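# Transfer green pen from blue plate to white plate

## Task

Pick up the green pen resting on the blue plate and set it down on the white plate, then leave the gripper clear so that nothing on the robot is in contact with the pen at the end.

## Robot and tools

Robot: two arms, left_arm and right_arm, each ending in a parallel two-finger gripper. The fingers extend along the gripper's +z axis and close along its y axis. The reported hand point sits between the finger pads, roughly 1 cm back from the tips.

Frames: the scene frame has its origin at table-top height, midway between the nominal arm bases. +z is up, +x points out over the table, and left_arm is on the +y side (this is not the same as left or right in the images). Calibrated bases in the scene frame: left_arm at (-0.015, +0.340, 0) with quat_wxyz (+1.000, 0, 0, -0.004); right_arm at (+0.046, -0.370, 0) with quat_wxyz (+1.000, 0, 0, +0.015). Both bases have +z as up. Every hand position, orientation, velocity and target, and any wrist camera pose, is given in that arm's own base frame. Fixed cameras and the table use the scene frame. Reported hand poses can be off by a few centimetres, more at long reach.

Row format, shared by execute_actions and move: 16 plain numbers. The first 8 are left_arm: x, y, z in metres, then the orientation quaternion qw, qx, qy, qz (w first), then the opening. The last 8 are right_arm in that same order. Position and quaternion are absolute goals in that arm's base frame, not offsets. Opening ranges from -1 (closed) to +1 (fully open, 0.093 m). All 16 numbers are required even when only one arm moves. To keep an arm still, resend its last reported pose and its current opening every time; a 0 opening is a real command. To hold an orientation steady, repeat the same target quaternion rather than copying the slightly drifted reported one.

execute_actions(actions, cameras): actions is a list of actions; each action is a list of up to 15 rows, one per 1/30 s step, and a short list repeats its final row until 15 steps are done. Each action lasts 0.5 s. If any target is more than 0.6 m from the gripper's position at the start of that action along any of the gripper's axes, that action is rejected for both arms; a malformed action, or a first action failing that check against the latest state, rejects the whole call. An empty list just reports state and images. cameras selects images: omitted, null or ["all"] gives all, [] gives none; an unknown name voids the call.

move(target, speed, blend, opening_speed, blocking, cameras): drives each gripper in a straight line from its current Hand target to the target row, or through a list of up to 15 rows, sharing a 10 s cap. speed is in m/s (0.002 to 0.5, default 0.25; rotation capped at twice that in rad/s), one value or one per target. blend (m) rounds corners at intermediate targets; 0 stops at each. opening_speed (at least 0.2 per second on the -1..+1 scale) ramps the fingers. The first row's openings are applied at the start; later rows' openings are applied after all arms stop there. Paths do not avoid obstacles or the other arm. Faster moves lag and stray more and hit harder; targets set beyond a contact press harder. Avoid routing a gripper near its own base, which can flip the shoulder posture. blocking=false returns after about 0.5 s while motion continues; a new move replaces the running one. The result adds a "move:" line: done, off_target, moving, held, fault, and limits such as paced (pose clipped) or held (steps withheld). done means within 10 mm and 2 degrees; it says nothing about contact.

wait(seconds 0 to 10, cameras): lets time pass holding the last commands; a running move continues. stop(cameras): brakes a running move. zoom_image(camera, region=[x0, y0, x1, y1] in pixels, at most 504x504, origin top-left): enlarges part of the latest image from cam_head_left, cam_head_right, cam_left_wrist or cam_right_wrist (each 672x504). finished_scene(scene): ends the scene for good; the pen must remain on the white plate unaided.

Control behaviour: each step the commanded pose is clipped to within 100 mm and 20 degrees of the measured pose, so one action may fall short; results show a Hand target per arm, and the remainder must be sent next. Friction and weight can leave the gripper low, short or tilted; small moves may not happen or go sideways. Check position and tilt after each move.

Gripping: grip_measured is the motor position on the -1..+1 scale. Pads meet near -0.94; each millimetre of object width adds about 0.0208. Readings may sit up to 0.02 high. To grip firmly, command about 0.24 below the reading for the object's width (a thin round pen may need lower, or simply -1); keep sending that number while holding. Release by commanding well above the width reading. The last value of each Joint positions list is the opening in metres.

Other result content: Joint torques in joint order (entries 1 to 3 wrap at ±28 N m), Joint velocities ("within noise" means at rest), Tool commands, and possibly MOTOR HOT or OVER-TEMPERATURE FAULT lines. Holding loads, stretched arms or unreachable targets heat motors; at 90 °C the arm folds and stays idle.

Avoid: dropping the pen or releasing it while moving, slamming or pressing hard, arm-to-arm contact (the clearance check does not guard grippers against each other), and anything leaving the table. Loose objects may occasionally be nudged by outside forces.

Each tool is called after "Call:" as name(argument=value, ...), one argument or row to a line, values as JSON.

## Session

Call:
execute_actions(
  actions=[],
)

Scene clock: 0.00 s.
left_arm: end_effector_position=(+0.3863, +0.0433, +0.0918) grip_measured=+1.000 end_effector_quat_wxyz=(+0.582, -0.107, +0.802, +0.087) | right_arm: end_effector_position=(+0.3976, -0.0292, +0.0912) grip_measured=+1.000 end_effector_quat_wxyz=(+0.562, +0.076, +0.818, -0.095)
Joint positions: left_arm=[-0.004 1.58 0.356 0.898 -0.27 -0.075 0.093] | right_arm=[0.046 1.583 0.425 0.784 0.285 0.036 0.093]
Joint velocities: within noise
Joint torques (N m): no reading
Motor temperatures (°C): left_arm=[26 28 30 30 26 28 26] | right_arm=[27 30 26 26 26 27 27]
Heat: left arm: 30 °C; right arm: 30 °C.
Hand target: left_arm +0.3883, +0.0433, +0.0961; +0.586, -0.107, +0.798, +0.086 | right_arm +0.3991, -0.0291, +0.0945; +0.566, +0.077, +0.816, -0.094
Tool commands: left_gripper/opening=+1.0 right_gripper/opening=+1.0

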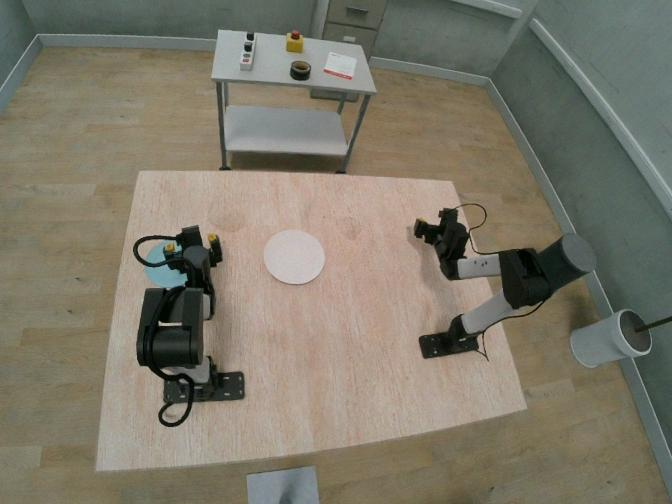

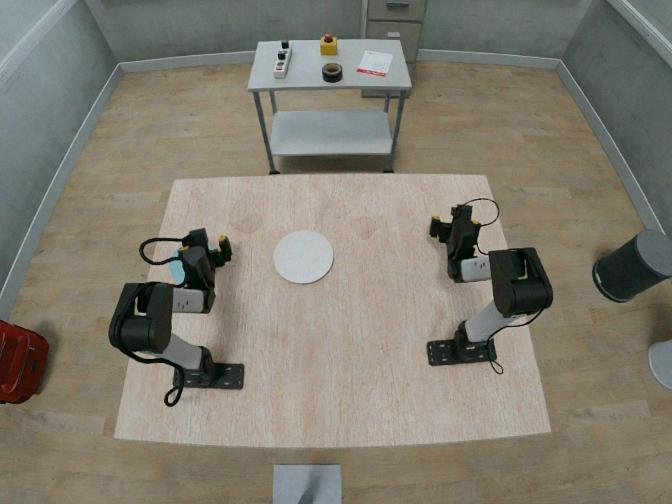

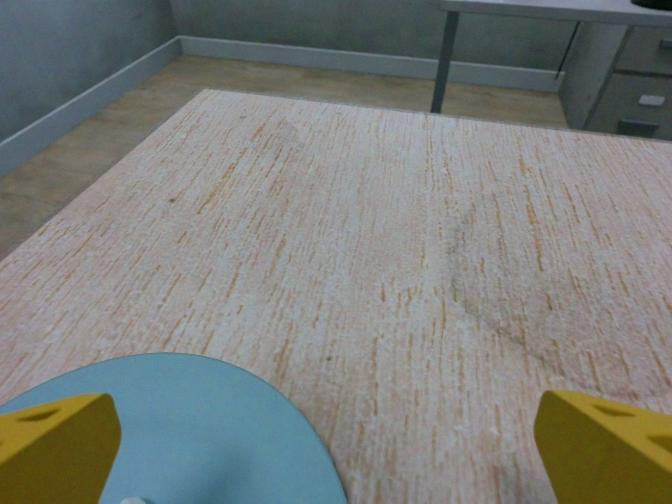

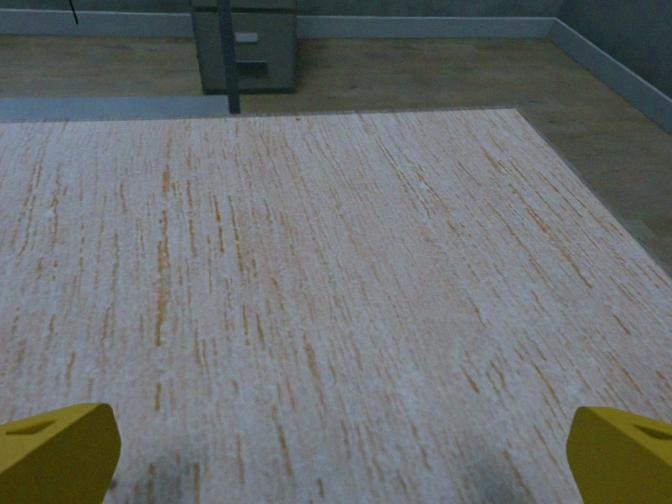

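Call:
move(
  target=[0.30,0.05,0.22,0,0,1,0,1,0.3976,-0.0292,0.0912,0.562,0.076,0.818,-0.095,1],
)

Scene clock: 7.43 s.
left_arm: end_effector_position=(+0.2988, +0.0518, +0.2109) grip_measured=+1.000 end_effector_quat_wxyz=(+0.042, -0.009, +0.999, +0.016) | right_arm: end_effector_position=(+0.3976, -0.0292, +0.0912) grip_measured=+1.000 end_effector_quat_wxyz=(+0.562, +0.076, +0.818, -0.095)
Joint positions: left_arm=[0.161 1.651 1.716 -1.547 -0.019 0.145 0.093] | right_arm=[0.046 1.583 0.425 0.784 0.285 0.036 0.093]
Joint velocities: within noise
Joint torques (N m): left_arm=[0.7 -6.08 9.5 0.48 0.21 0.19] | right_arm=[0.24 -5.61 4.88 2.73 0 0.08]
Motor temperatures (°C): left_arm=[26 28 31 31 26 28 26] | right_arm=[27 31 27 29 26 27 27]
Heat: left arm: 31 °C; right arm: 31 °C.
Hand target: left_arm +0.2987, +0.0515, +0.2209; +0.053, -0.005, +0.999, +0.010 | right_arm +0.3976, -0.0292, +0.0912; +0.562, +0.076, +0.818, -0.095
Off the commanded pose: left_arm 0.009 m, 5 deg | right_arm 0.000 m, 0 deg.
joint sent to its limit (left arm) — joint 4 (wrist pitch), lower limit. The joint targets are off in orientation, not in position.
move: off_target (left_arm)

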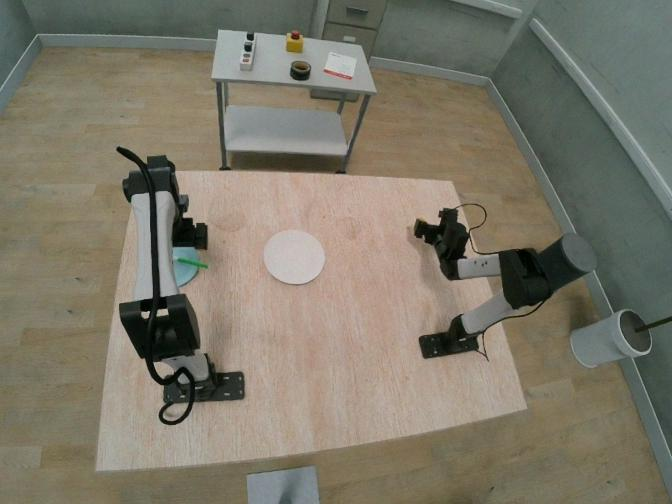

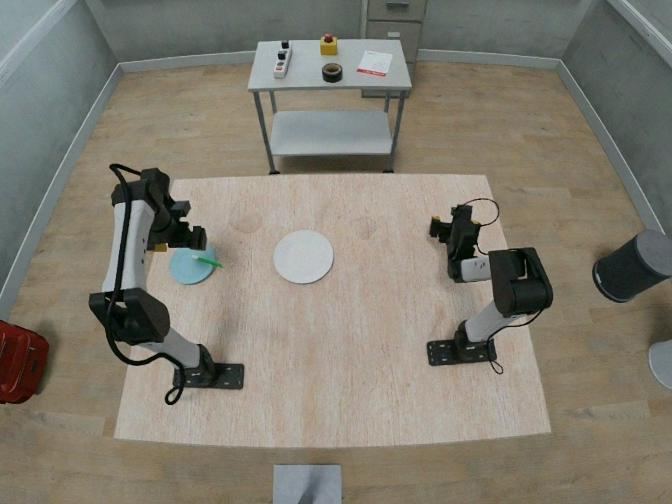

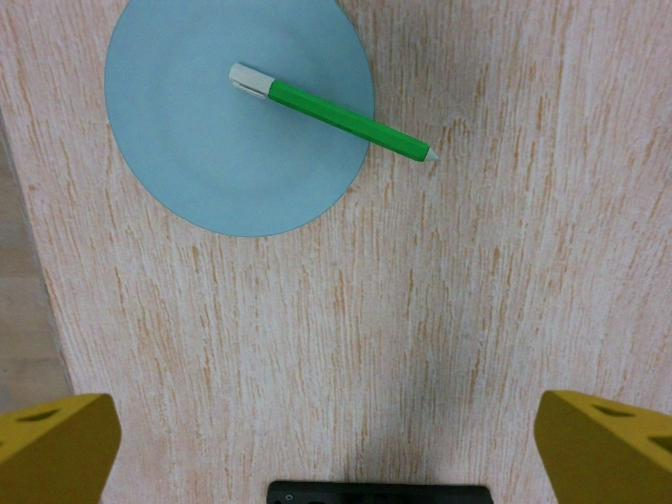

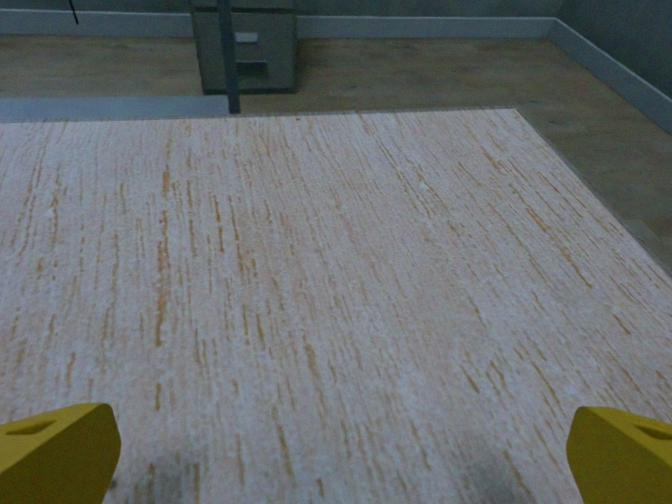

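Call:
move(
  target=[0.31,0.05,0.12,0,-0.552,0.834,0,0.3,0.3976,-0.0292,0.0912,0.562,0.076,0.818,-0.095,1],
)

Call:
zoom_image(
  camera="cam_head_right",
  region=[90, 160, 290, 310],
)

Call:
zoom_image(
  camera="cam_head_left",
  region=[90, 160, 290, 310],
)

Scene clock: 31.00 s.
left_arm: end_effector_position=(+0.3113, +0.0515, +0.1303) grip_measured=+0.303 end_effector_quat_wxyz=(+0.010, -0.543, +0.840, -0.002) | right_arm: end_effector_position=(+0.3976, -0.0292, +0.0912) grip_measured=+1.000 end_effector_quat_wxyz=(+0.562, +0.076, +0.818, -0.095)
Joint positions: left_arm=[0.161 1.718 1.47 -1.303 -0.005 -0.986 0.06] | right_arm=[0.046 1.583 0.425 0.784 0.285 0.036 0.093]
Joint velocities: within noise
Joint torques (N m): left_arm=[-0.21 -5.27 4.63 0.67 0.15 -0.15] | right_arm=[0.23 -5.59 4.9 2.72 0 0.08]
Motor temperatures (°C): left_arm=[26 31 34 30 26 28 26] | right_arm=[27 32 28 33 26 27 27]
Heat: left arm: 34 °C; right arm: 33 °C.
Hand target: left_arm +0.3100, +0.0480, +0.1204; -0.003, -0.548, +0.836, -0.005 | right_arm +0.3976, -0.0292, +0.0912; +0.562, +0.076, +0.818, -0.095
Off the commanded pose: left_arm 0.011 m, 2 deg | right_arm 0.000 m, 0 deg.
move: off_target (left_arm)

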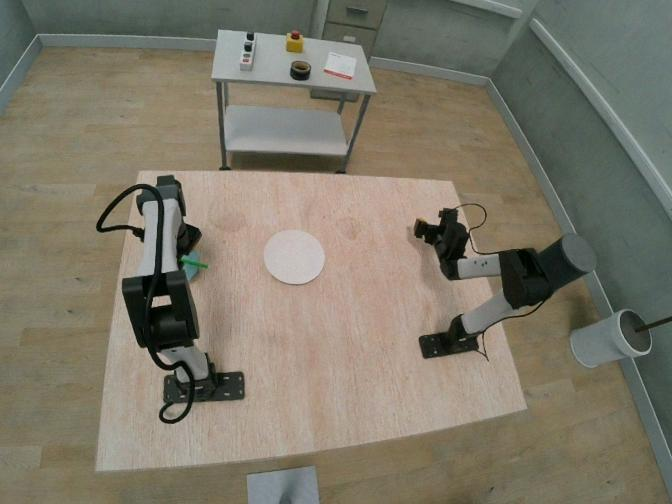

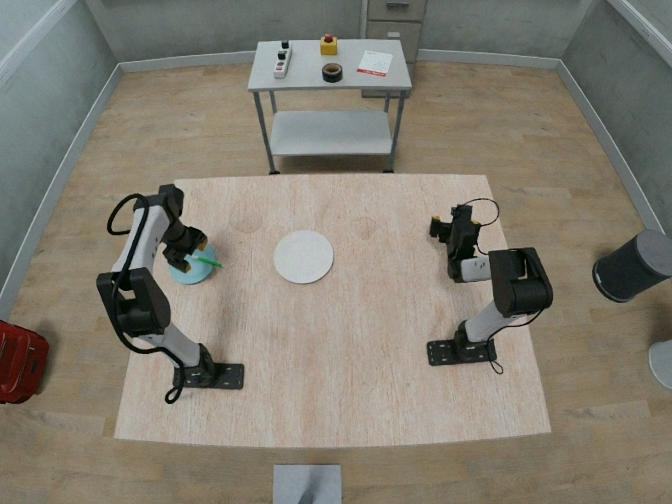

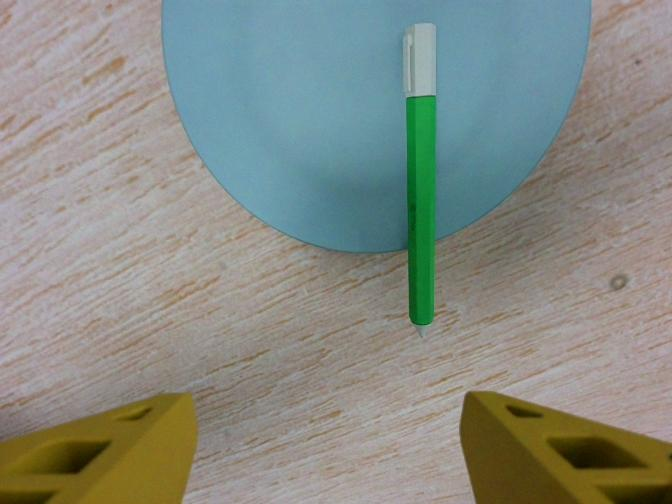

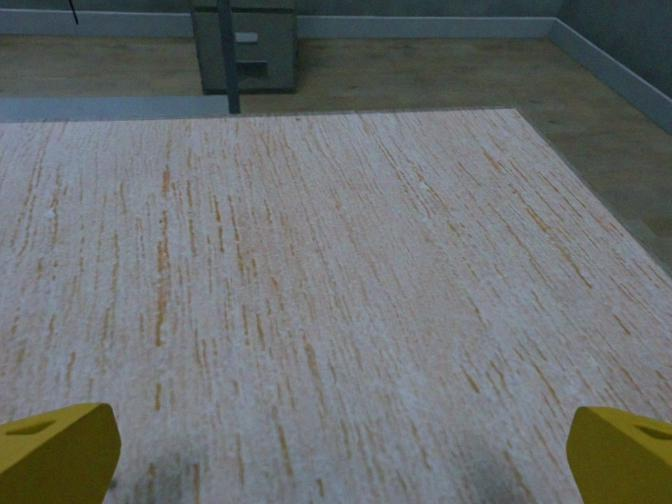

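Scaled by 2.520.

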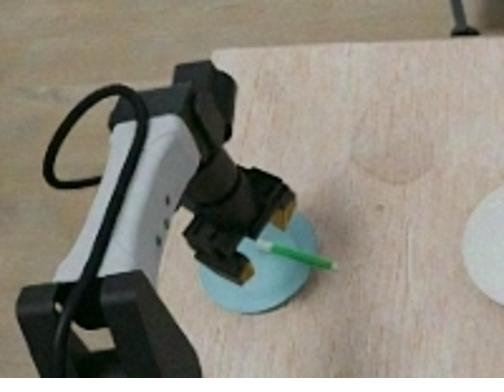

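Scaled by 2.520.

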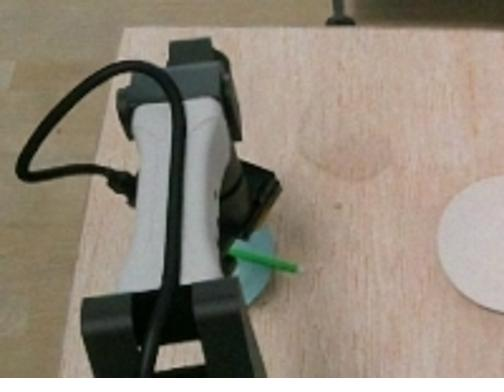

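Call:
move(
  target=[0.340,0.038,0.065,0,-0.552,0.834,0,0.3,0.3976,-0.0292,0.0912,0.562,0.076,0.818,-0.095,1],
)

Call:
zoom_image(
  camera="cam_head_right",
  region=[90, 160, 290, 310],
)

Scene clock: 45.97 s.
left_arm: end_effector_position=(+0.3414, +0.0414, +0.0734) grip_measured=+0.303 end_effector_quat_wxyz=(+0.006, -0.548, +0.836, -0.001) | right_arm: end_effector_position=(+0.3976, -0.0292, +0.0912) grip_measured=+1.000 end_effector_quat_wxyz=(+0.562, +0.076, +0.818, -0.095)
Joint positions: left_arm=[0.118 1.855 1.411 -1.115 -0.005 -1.043 0.06] | right_arm=[0.046 1.583 0.425 0.784 0.285 0.036 0.093]
Joint velocities: within noise
Joint torques (N m): left_arm=[-0.69 -6.34 4.96 0.66 0 -0.14] | right_arm=[0.25 -5.64 4.88 2.73 0 0.09]
Motor temperatures (°C): left_arm=[26 32 33 30 26 28 26] | right_arm=[27 33 29 34 26 27 27]
Heat: left arm: 33 °C; right arm: 34 °C.
Hand target: left_arm +0.3396, +0.0381, +0.0651; -0.001, -0.552, +0.834, +0.001 | right_arm +0.3976, -0.0292, +0.0912; +0.562, +0.076, +0.818, -0.095
Off the commanded pose: left_arm 0.009 m, 1 deg | right_arm 0.000 m, 0 deg.
move: done

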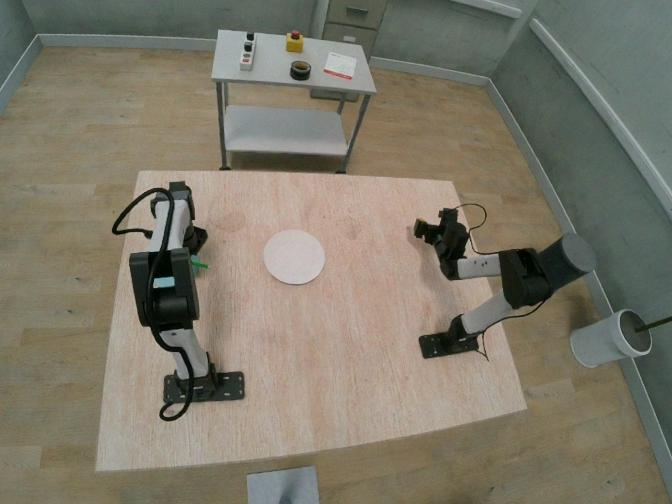

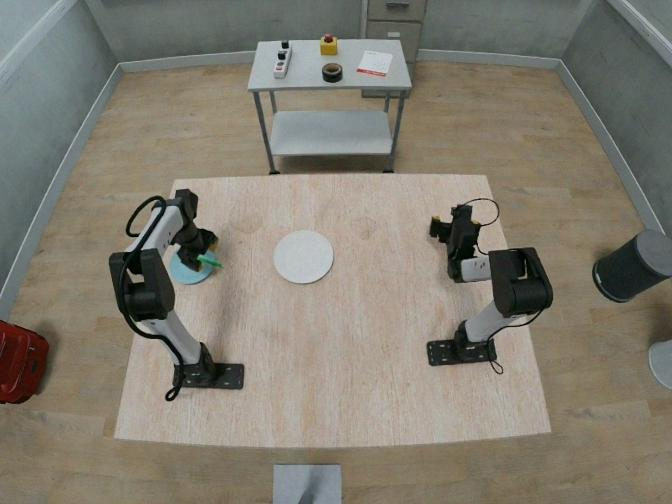

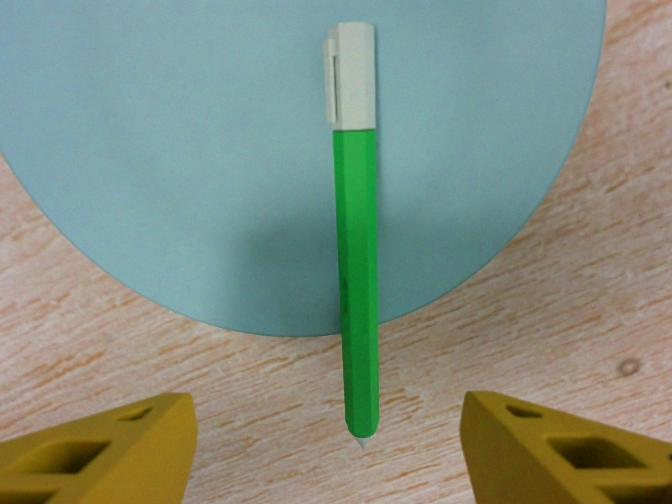

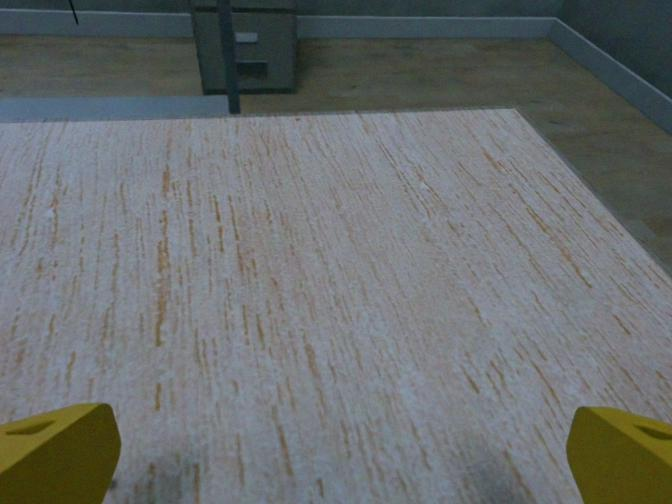

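Scaled by 2.520.

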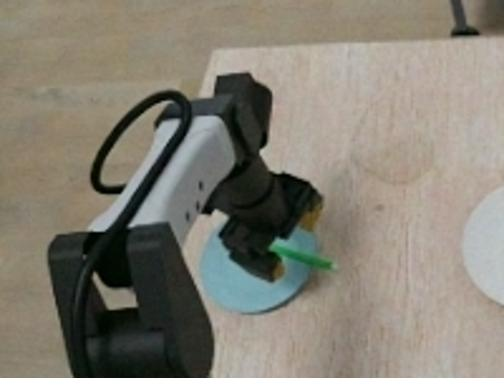

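Call:
move(
  target=[0.346,0.036,0.032,0,-0.552,0.834,0,0.3,0.3976,-0.0292,0.0912,0.562,0.076,0.818,-0.095,1],
)

Call:
zoom_image(
  camera="cam_head_right",
  region=[140, 210, 260, 300],
)

Scene clock: 58.73 s.
left_arm: end_effector_position=(+0.3492, +0.0401, +0.0416) grip_measured=+0.303 end_effector_quat_wxyz=(+0.009, -0.550, +0.835, -0.002) | right_arm: end_effector_position=(+0.3976, -0.0292, +0.0912) grip_measured=+1.000 end_effector_quat_wxyz=(+0.562, +0.076, +0.818, -0.095)
Joint positions: left_arm=[0.112 1.909 1.352 -0.996 -0.005 -1.052 0.06] | right_arm=[0.046 1.583 0.425 0.784 0.285 0.036 0.093]
Joint velocities: within noise
Joint torques (N m): left_arm=[-0.81 -6.45 4.67 0.65 0 -0.14] | right_arm=[0.24 -5.63 4.88 2.73 0.01 0.08]
Motor temperatures (°C): left_arm=[26 32 33 30 26 28 26] | right_arm=[27 33 29 35 26 27 27]
Heat: left arm: 33 °C; right arm: 35 °C.
Hand target: left_arm +0.3459, +0.0361, +0.0323; +0.000, -0.552, +0.834, +0.000 | right_arm +0.3976, -0.0292, +0.0912; +0.562, +0.076, +0.818, -0.095
Off the commanded pose: left_arm 0.011 m, 1 deg | right_arm 0.000 m, 0 deg.
move: off_target (left_arm)

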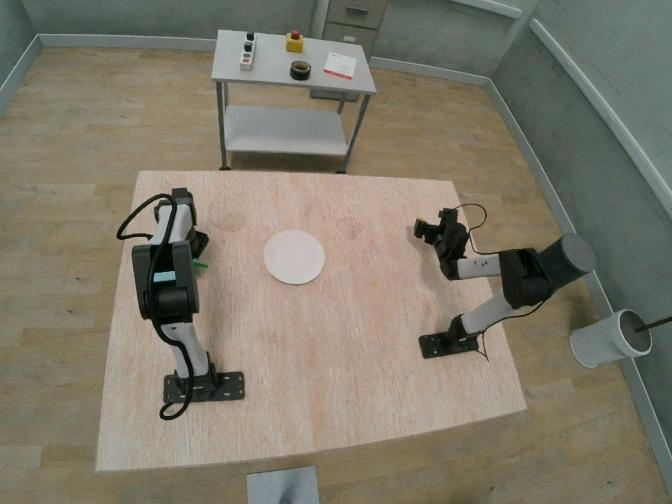

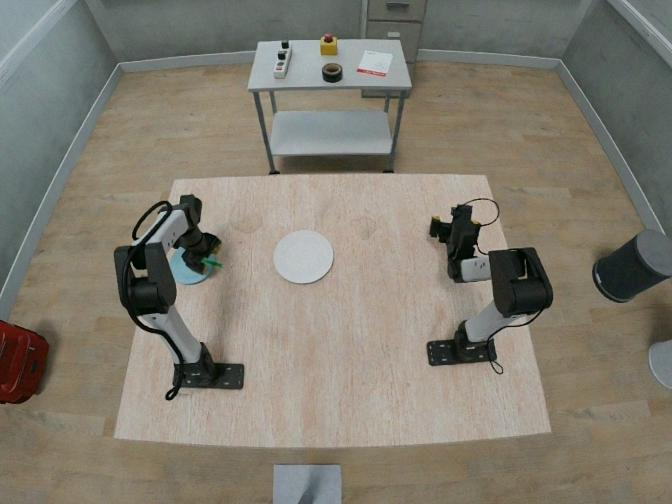

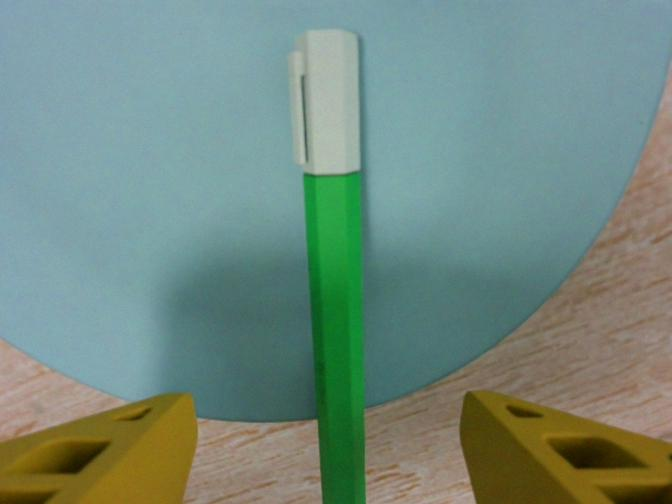

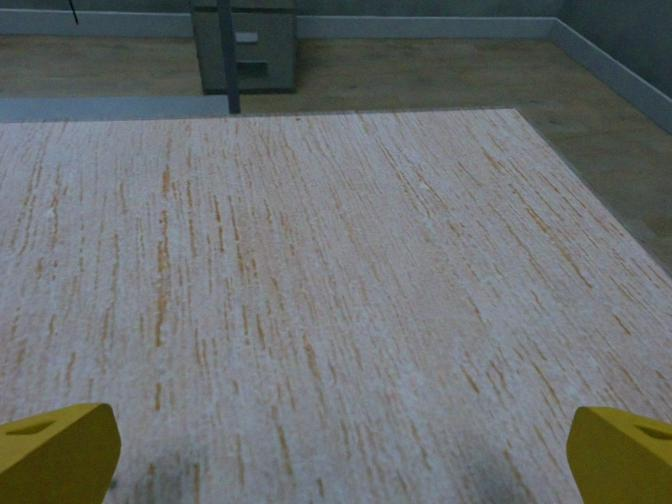

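Scaled by 4.200.

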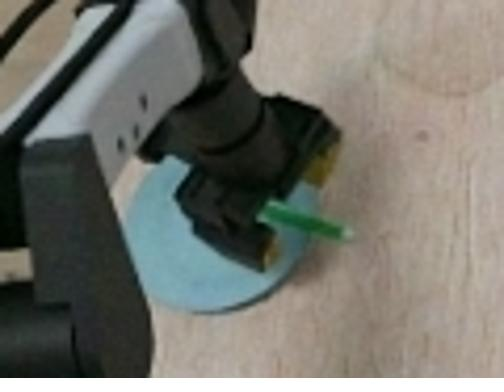

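Call:
move(
  target=[0.347,0.035,0.011,0,-0.552,0.834,0,0.3,0.3976,-0.0292,0.0912,0.562,0.076,0.818,-0.095,1],
  speed=0.08,
  cameras=["cam_left_wrist","cam_head_right"],
)

Call:
zoom_image(
  camera="cam_head_right",
  region=[140, 210, 260, 300],
)

Scene clock: 64.67 s.
left_arm: end_effector_position=(+0.3533, +0.0394, +0.0260) grip_measured=+0.303 end_effector_quat_wxyz=(+0.016, -0.553, +0.833, -0.005) | right_arm: end_effector_position=(+0.3976, -0.0292, +0.0912) grip_measured=+1.000 end_effector_quat_wxyz=(+0.562, +0.076, +0.818, -0.095)
Joint positions: left_arm=[0.109 1.93 1.315 -0.923 -0.005 -1.063 0.06] | right_arm=[0.046 1.583 0.425 0.784 0.285 0.036 0.093]
Joint velocities: within noise
Joint torques (N m): left_arm=[-0.83 -5.72 4.03 0.71 0 -0.13] | right_arm=[0.25 -5.63 4.86 2.73 -0.01 0.09]
Motor temperatures (°C): left_arm=[26 33 32 30 26 28 26] | right_arm=[27 33 29 36 26 27 27]
Heat: left arm: 33 °C; right arm: 36 °C.
Hand target: left_arm +0.3464, +0.0350, +0.0117; +0.000, -0.555, +0.832, +0.000 | right_arm +0.3976, -0.0292, +0.0912; +0.562, +0.076, +0.818, -0.095
Off the commanded pose: left_arm 0.017 m, 2 deg | right_arm 0.000 m, 0 deg.
move: off_target (left_arm)
Images, in order (width x height): cam_head_right 672x504, cam_left_wrist 672x504.

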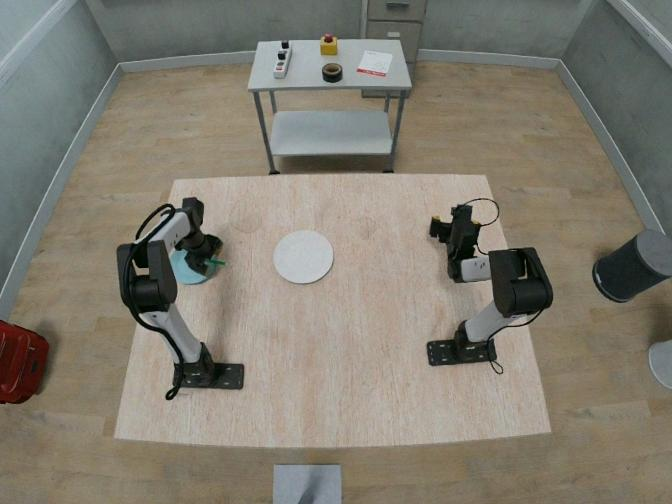

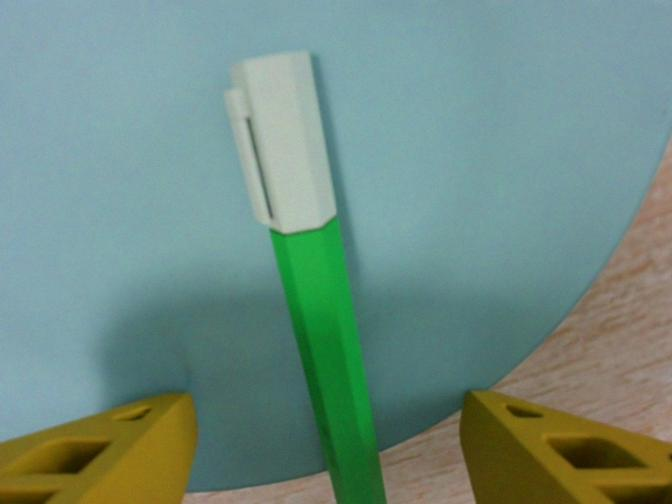

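Scaled by 4.200.

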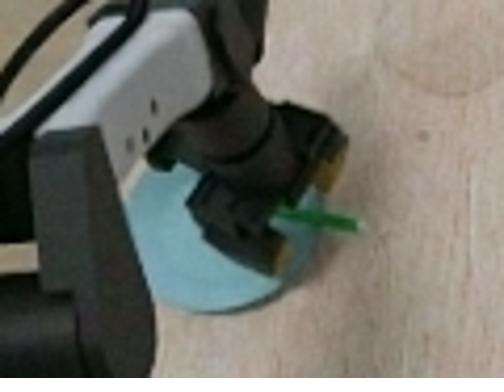

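Call:
move(
  target=[0.346,0.035,0.0135,0,-0.552,0.834,0,-1,0.3976,-0.0292,0.0912,0.562,0.076,0.818,-0.095,1],
  opening_speed=1.2,
  cameras=["cam_left_wrist"],
)

Call:
move(
  target=[0.335,0.02,0.13,0,-0.552,0.834,0,-1,0.3976,-0.0292,0.0912,0.562,0.076,0.818,-0.095,1],
  speed=0.15,
)

Scene clock: 72.67 s.
left_arm: end_effector_position=(+0.3564, +0.0385, +0.0261) grip_measured=-0.886 end_effector_quat_wxyz=(+0.021, -0.548, +0.836, -0.008) | right_arm: end_effector_position=(+0.3976, -0.0292, +0.0912) grip_measured=+1.000 end_effector_quat_wxyz=(+0.562, +0.076, +0.818, -0.095)
Joint positions: left_arm=[0.105 1.93 1.315 -0.911 -0.005 -1.055 0.003] | right_arm=[0.046 1.583 0.425 0.784 0.285 0.036 0.093]
Joint velocities: within noise
Joint torques (N m): left_arm=[-0.44 -6.22 4.15 0.53 -0.01 -0.04] | right_arm=[0.24 -5.61 4.88 2.74 0 0.08]
Motor temperatures (°C): left_arm=[26 33 32 30 26 28 26] | right_arm=[27 33 29 36 26 27 27]
Heat: left arm: 33 °C; right arm: 36 °C.
Hand target: left_arm +0.3458, +0.0353, +0.0140; +0.000, -0.549, +0.836, +0.001 | right_arm +0.3976, -0.0292, +0.0912; +0.562, +0.076, +0.818, -0.095
Off the commanded pose: left_arm 0.017 m, 3 deg | right_arm 0.000 m, 0 deg.
move: off_target (left_arm)
Images, in order (width x height): cam_left_wrist 672x504.

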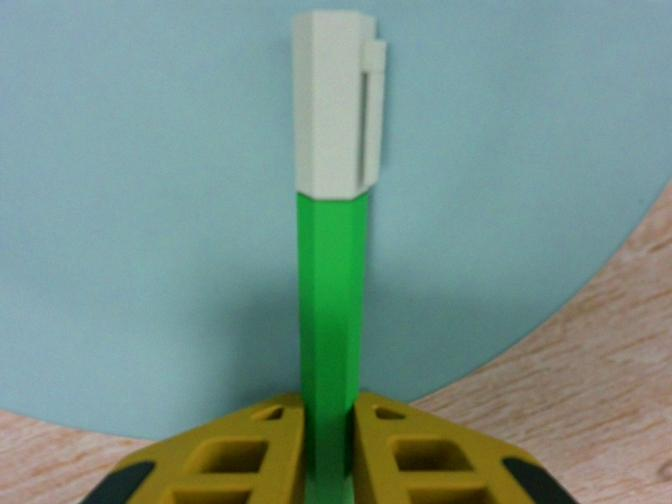

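Scene clock: 74.67 s.
left_arm: end_effector_position=(+0.3288, +0.0233, +0.1139) grip_measured=-0.895 end_effector_quat_wxyz=(-0.018, -0.549, +0.835, +0.013) | right_arm: end_effector_position=(+0.3976, -0.0292, +0.0912) grip_measured=+1.000 end_effector_quat_wxyz=(+0.562, +0.076, +0.818, -0.095)
Joint positions: left_arm=[0.068 1.834 1.544 -1.326 -0.005 -1.095 0.002] | right_arm=[0.046 1.583 0.425 0.784 0.285 0.036 0.093]
Joint velocities: within noise
Joint torques (N m): left_arm=[-0.8 -8.7 9.78 0.21 0.01 -0.14] | right_arm=[0.2 -5.63 4.89 2.73 0 0.09]
Motor temperatures (°C): left_arm=[26 33 32 30 26 28 26] | right_arm=[27 33 29 37 26 27 27]
Heat: left arm: 33 °C; right arm: 37 °C.
Hand target: left_arm +0.3345, +0.0201, +0.1298; +0.000, -0.552, +0.834, +0.000 | right_arm +0.3976, -0.0292, +0.0912; +0.562, +0.076, +0.818, -0.095
Off the commanded pose: left_arm 0.018 m, 3 deg | right_arm 0.000 m, 0 deg.
move: off_target (left_arm)

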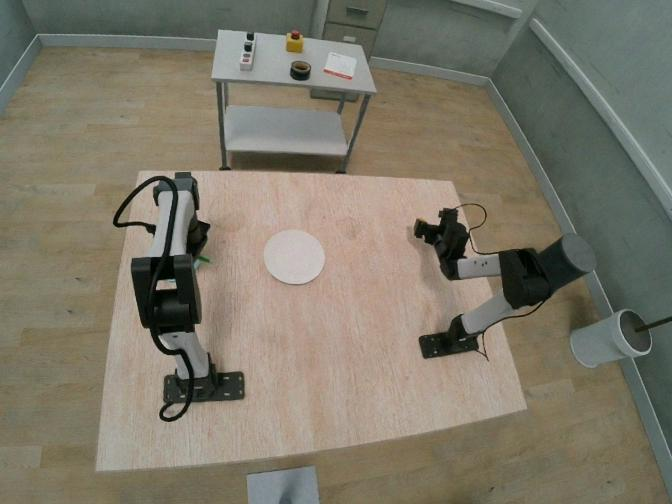

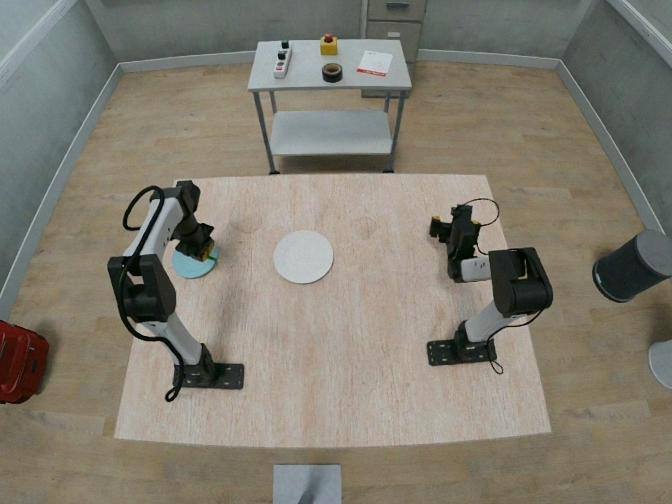

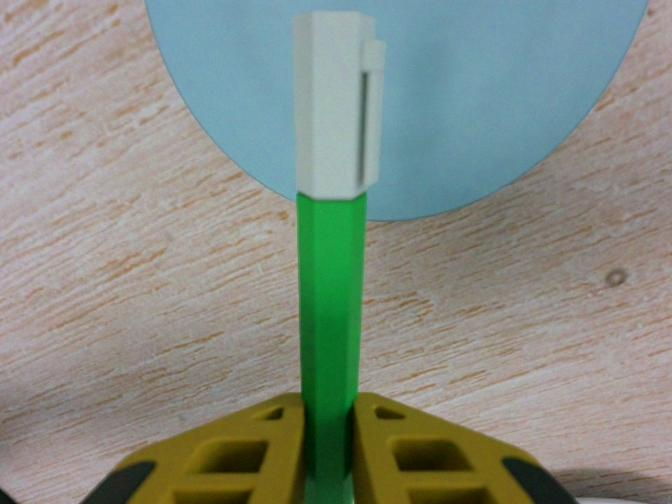

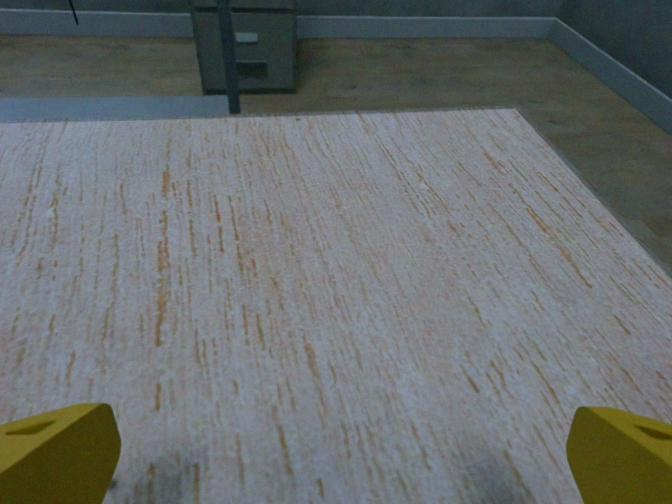

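Call:
move(
  target=[0.355,-0.25,0.13,0,-0.342,0.94,0,-1,0.3976,-0.0292,0.0912,0.562,0.076,0.818,-0.095,1],
)

Call:
zoom_image(
  camera="cam_head_right",
  region=[200, 160, 400, 310],
)

Scene clock: 85.10 s.
left_arm: end_effector_position=(+0.3496, -0.2489, +0.1294) grip_measured=-0.896 end_effector_quat_wxyz=(+0.000, -0.332, +0.943, +0.003) | right_arm: end_effector_position=(+0.3976, -0.0292, +0.0912) grip_measured=+1.000 end_effector_quat_wxyz=(+0.562, +0.076, +0.818, -0.095)
Joint positions: left_arm=[-0.62 2.237 2.2 -1.538 -0.003 -1.296 0.002] | right_arm=[0.046 1.583 0.425 0.784 0.285 0.036 0.093]
Joint velocities: within noise
Joint torques (N m): left_arm=[0.59 -8.05 9.98 0.28 -0.04 -0.14] | right_arm=[0.24 -5.63 4.89 2.74 0 0.09]
Motor temperatures (°C): left_arm=[26 34 33 30 26 28 26] | right_arm=[27 33 29 37 26 27 27]
Heat: left arm: 34 °C; right arm: 37 °C.
Hand target: left_arm +0.3546, -0.2490, +0.1299; +0.000, -0.342, +0.940, +0.001 | right_arm +0.3976, -0.0292, +0.0912; +0.562, +0.076, +0.818, -0.095
Off the commanded pose: left_arm 0.006 m, 1 deg | right_arm 0.000 m, 0 deg.
move: done

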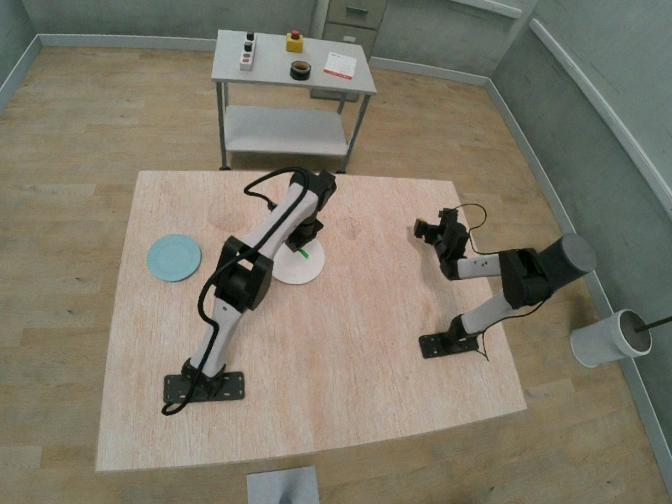

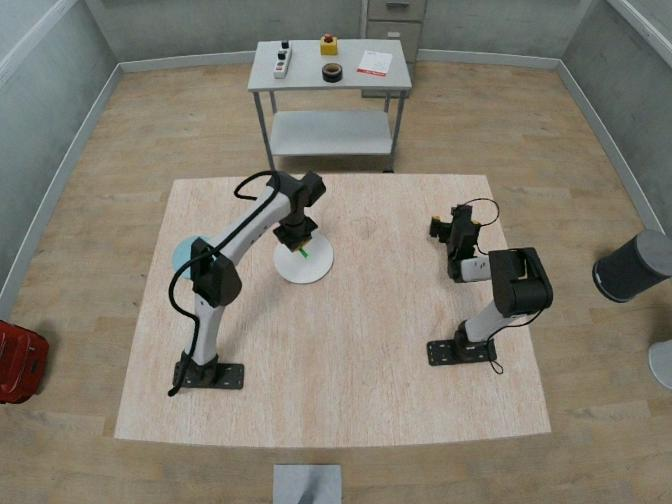

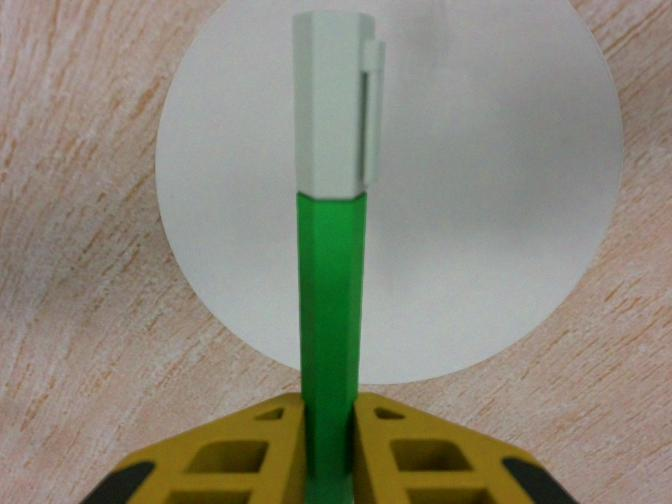

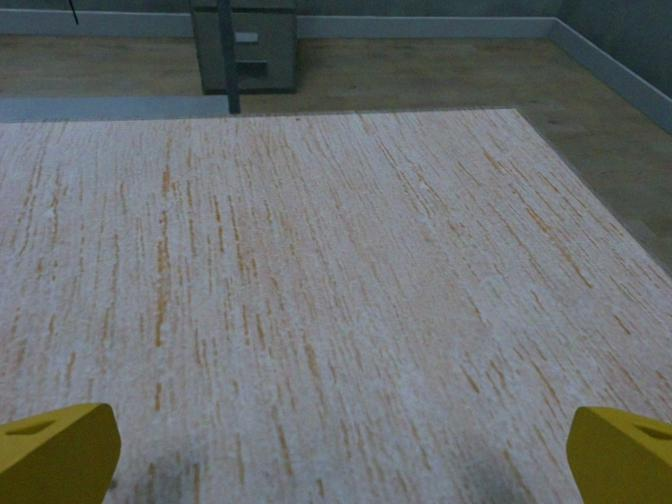

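Scaled by 2.520.

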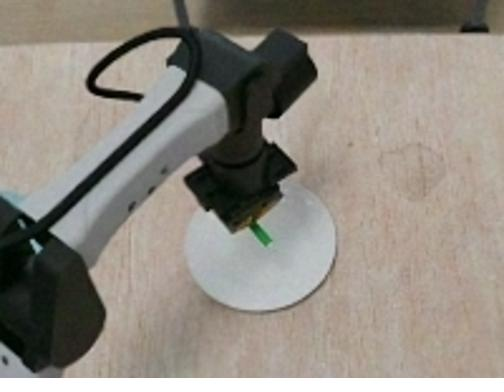

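Call:
move(
  target=[
    [0.355,-0.253,0.06,0,-0.342,0.94,0,-1,0.3976,-0.0292,0.0912,0.562,0.076,0.818,-0.095,1],
    [0.353,-0.253,0.026,0,-0.342,0.94,0,-1,0.3976,-0.0292,0.0912,0.562,0.076,0.818,-0.095,1],
  ],
  speed=[0.15,0.06],
  blend=0.01,
)

Call:
zoom_image(
  camera="cam_head_right",
  region=[250, 210, 370, 300],
)

Scene clock: 92.73 s.
left_arm: end_effector_position=(+0.3570, -0.2541, +0.0393) grip_measured=-0.896 end_effector_quat_wxyz=(+0.008, -0.336, +0.942, -0.009) | right_arm: end_effector_position=(+0.3976, -0.0292, +0.0912) grip_measured=+1.000 end_effector_quat_wxyz=(+0.562, +0.076, +0.818, -0.095)
Joint positions: left_arm=[-0.62 2.237 1.84 -1.15 -0.003 -1.305 0.002] | right_arm=[0.046 1.583 0.425 0.784 0.285 0.036 0.093]
Joint velocities: within noise
Joint torques (N m): left_arm=[-0.25 -8.49 4.68 0.66 -0.02 -0.13] | right_arm=[0.21 -5.64 4.88 2.73 0 0.08]
Motor temperatures (°C): left_arm=[26 35 34 30 26 28 27] | right_arm=[27 33 29 38 26 27 27]
Heat: left arm: 35 °C; right arm: 38 °C.
Hand target: left_arm +0.3529, -0.2529, +0.0262; +0.000, -0.342, +0.940, +0.000 | right_arm +0.3976, -0.0292, +0.0912; +0.562, +0.076, +0.818, -0.095
Off the commanded pose: left_arm 0.014 m, 2 deg | right_arm 0.000 m, 0 deg.
move: off_target (left_arm)

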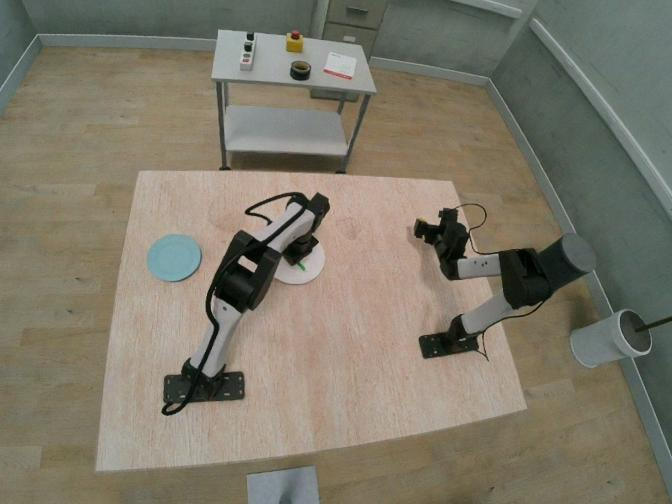

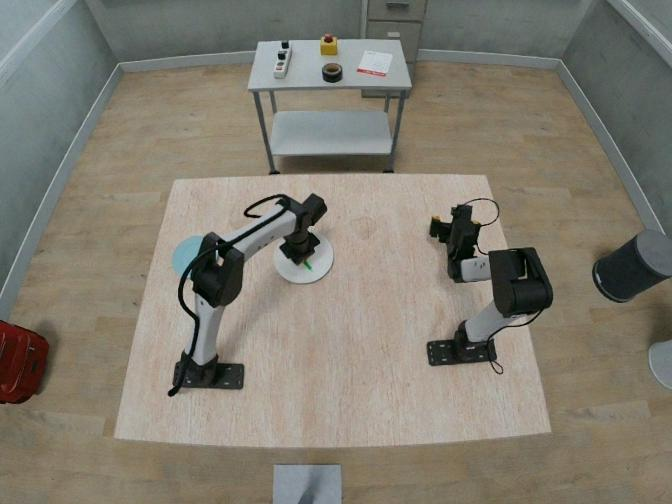

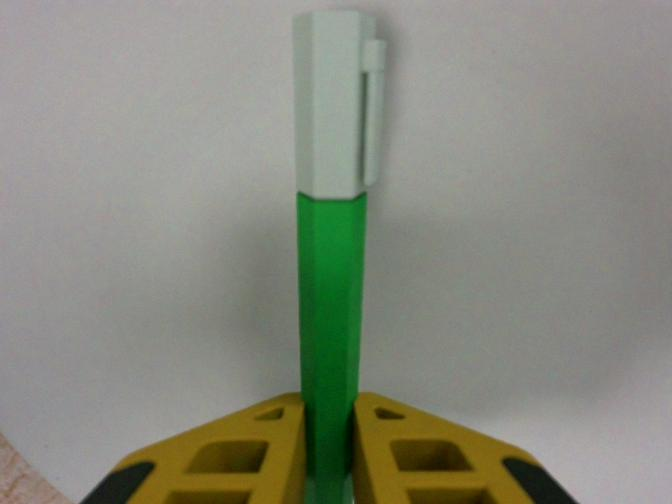

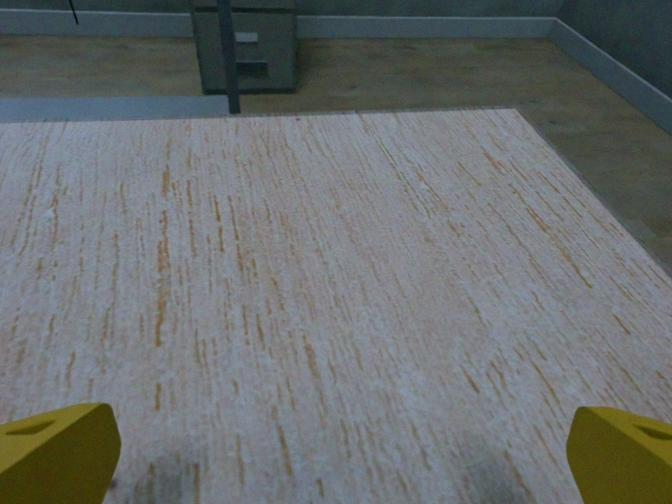

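Scaled by 4.200.

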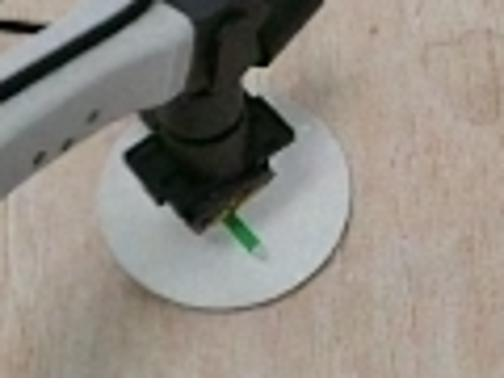

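Call:
move(
  target=[0.350,-0.252,0.012,0,-0.342,0.94,0,-1,0.3976,-0.0292,0.0912,0.562,0.076,0.818,-0.095,1],
  speed=0.05,
  cameras=["cam_left_wrist"],
)

Scene clock: 100.97 s.
left_arm: end_effector_position=(+0.3549, -0.2526, +0.0256) grip_measured=-0.896 end_effector_quat_wxyz=(+0.008, -0.337, +0.941, -0.009) | right_arm: end_effector_position=(+0.3976, -0.0292, +0.0912) grip_measured=+1.000 end_effector_quat_wxyz=(+0.562, +0.076, +0.818, -0.095)
Joint positions: left_arm=[-0.62 2.237 1.785 -1.095 -0.003 -1.308 0.002] | right_arm=[0.046 1.583 0.425 0.784 0.285 0.036 0.093]
Joint velocities: within noise
Joint torques (N m): left_arm=[-0.44 -8.4 4.62 0.64 -0.02 -0.14] | right_arm=[0.25 -5.6 4.88 2.73 -0.01 0.1]
Motor temperatures (°C): left_arm=[26 35 33 30 26 28 27] | right_arm=[27 33 30 38 26 27 27]
Heat: left arm: 35 °C; right arm: 38 °C.
Hand target: left_arm +0.3497, -0.2517, +0.0123; +0.000, -0.342, +0.940, +0.000 | right_arm +0.3976, -0.0292, +0.0912; +0.562, +0.076, +0.818, -0.095
Off the commanded pose: left_arm 0.014 m, 1 deg | right_arm 0.000 m, 0 deg.
move: off_target (left_arm)
Images, in order (width x height): cam_left_wrist 672x504.

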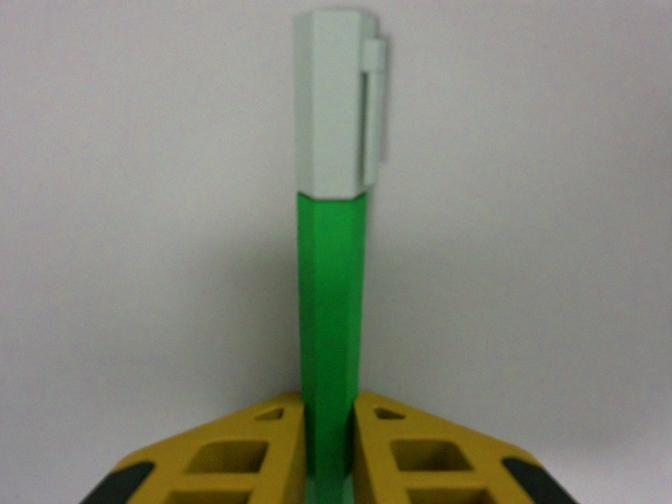

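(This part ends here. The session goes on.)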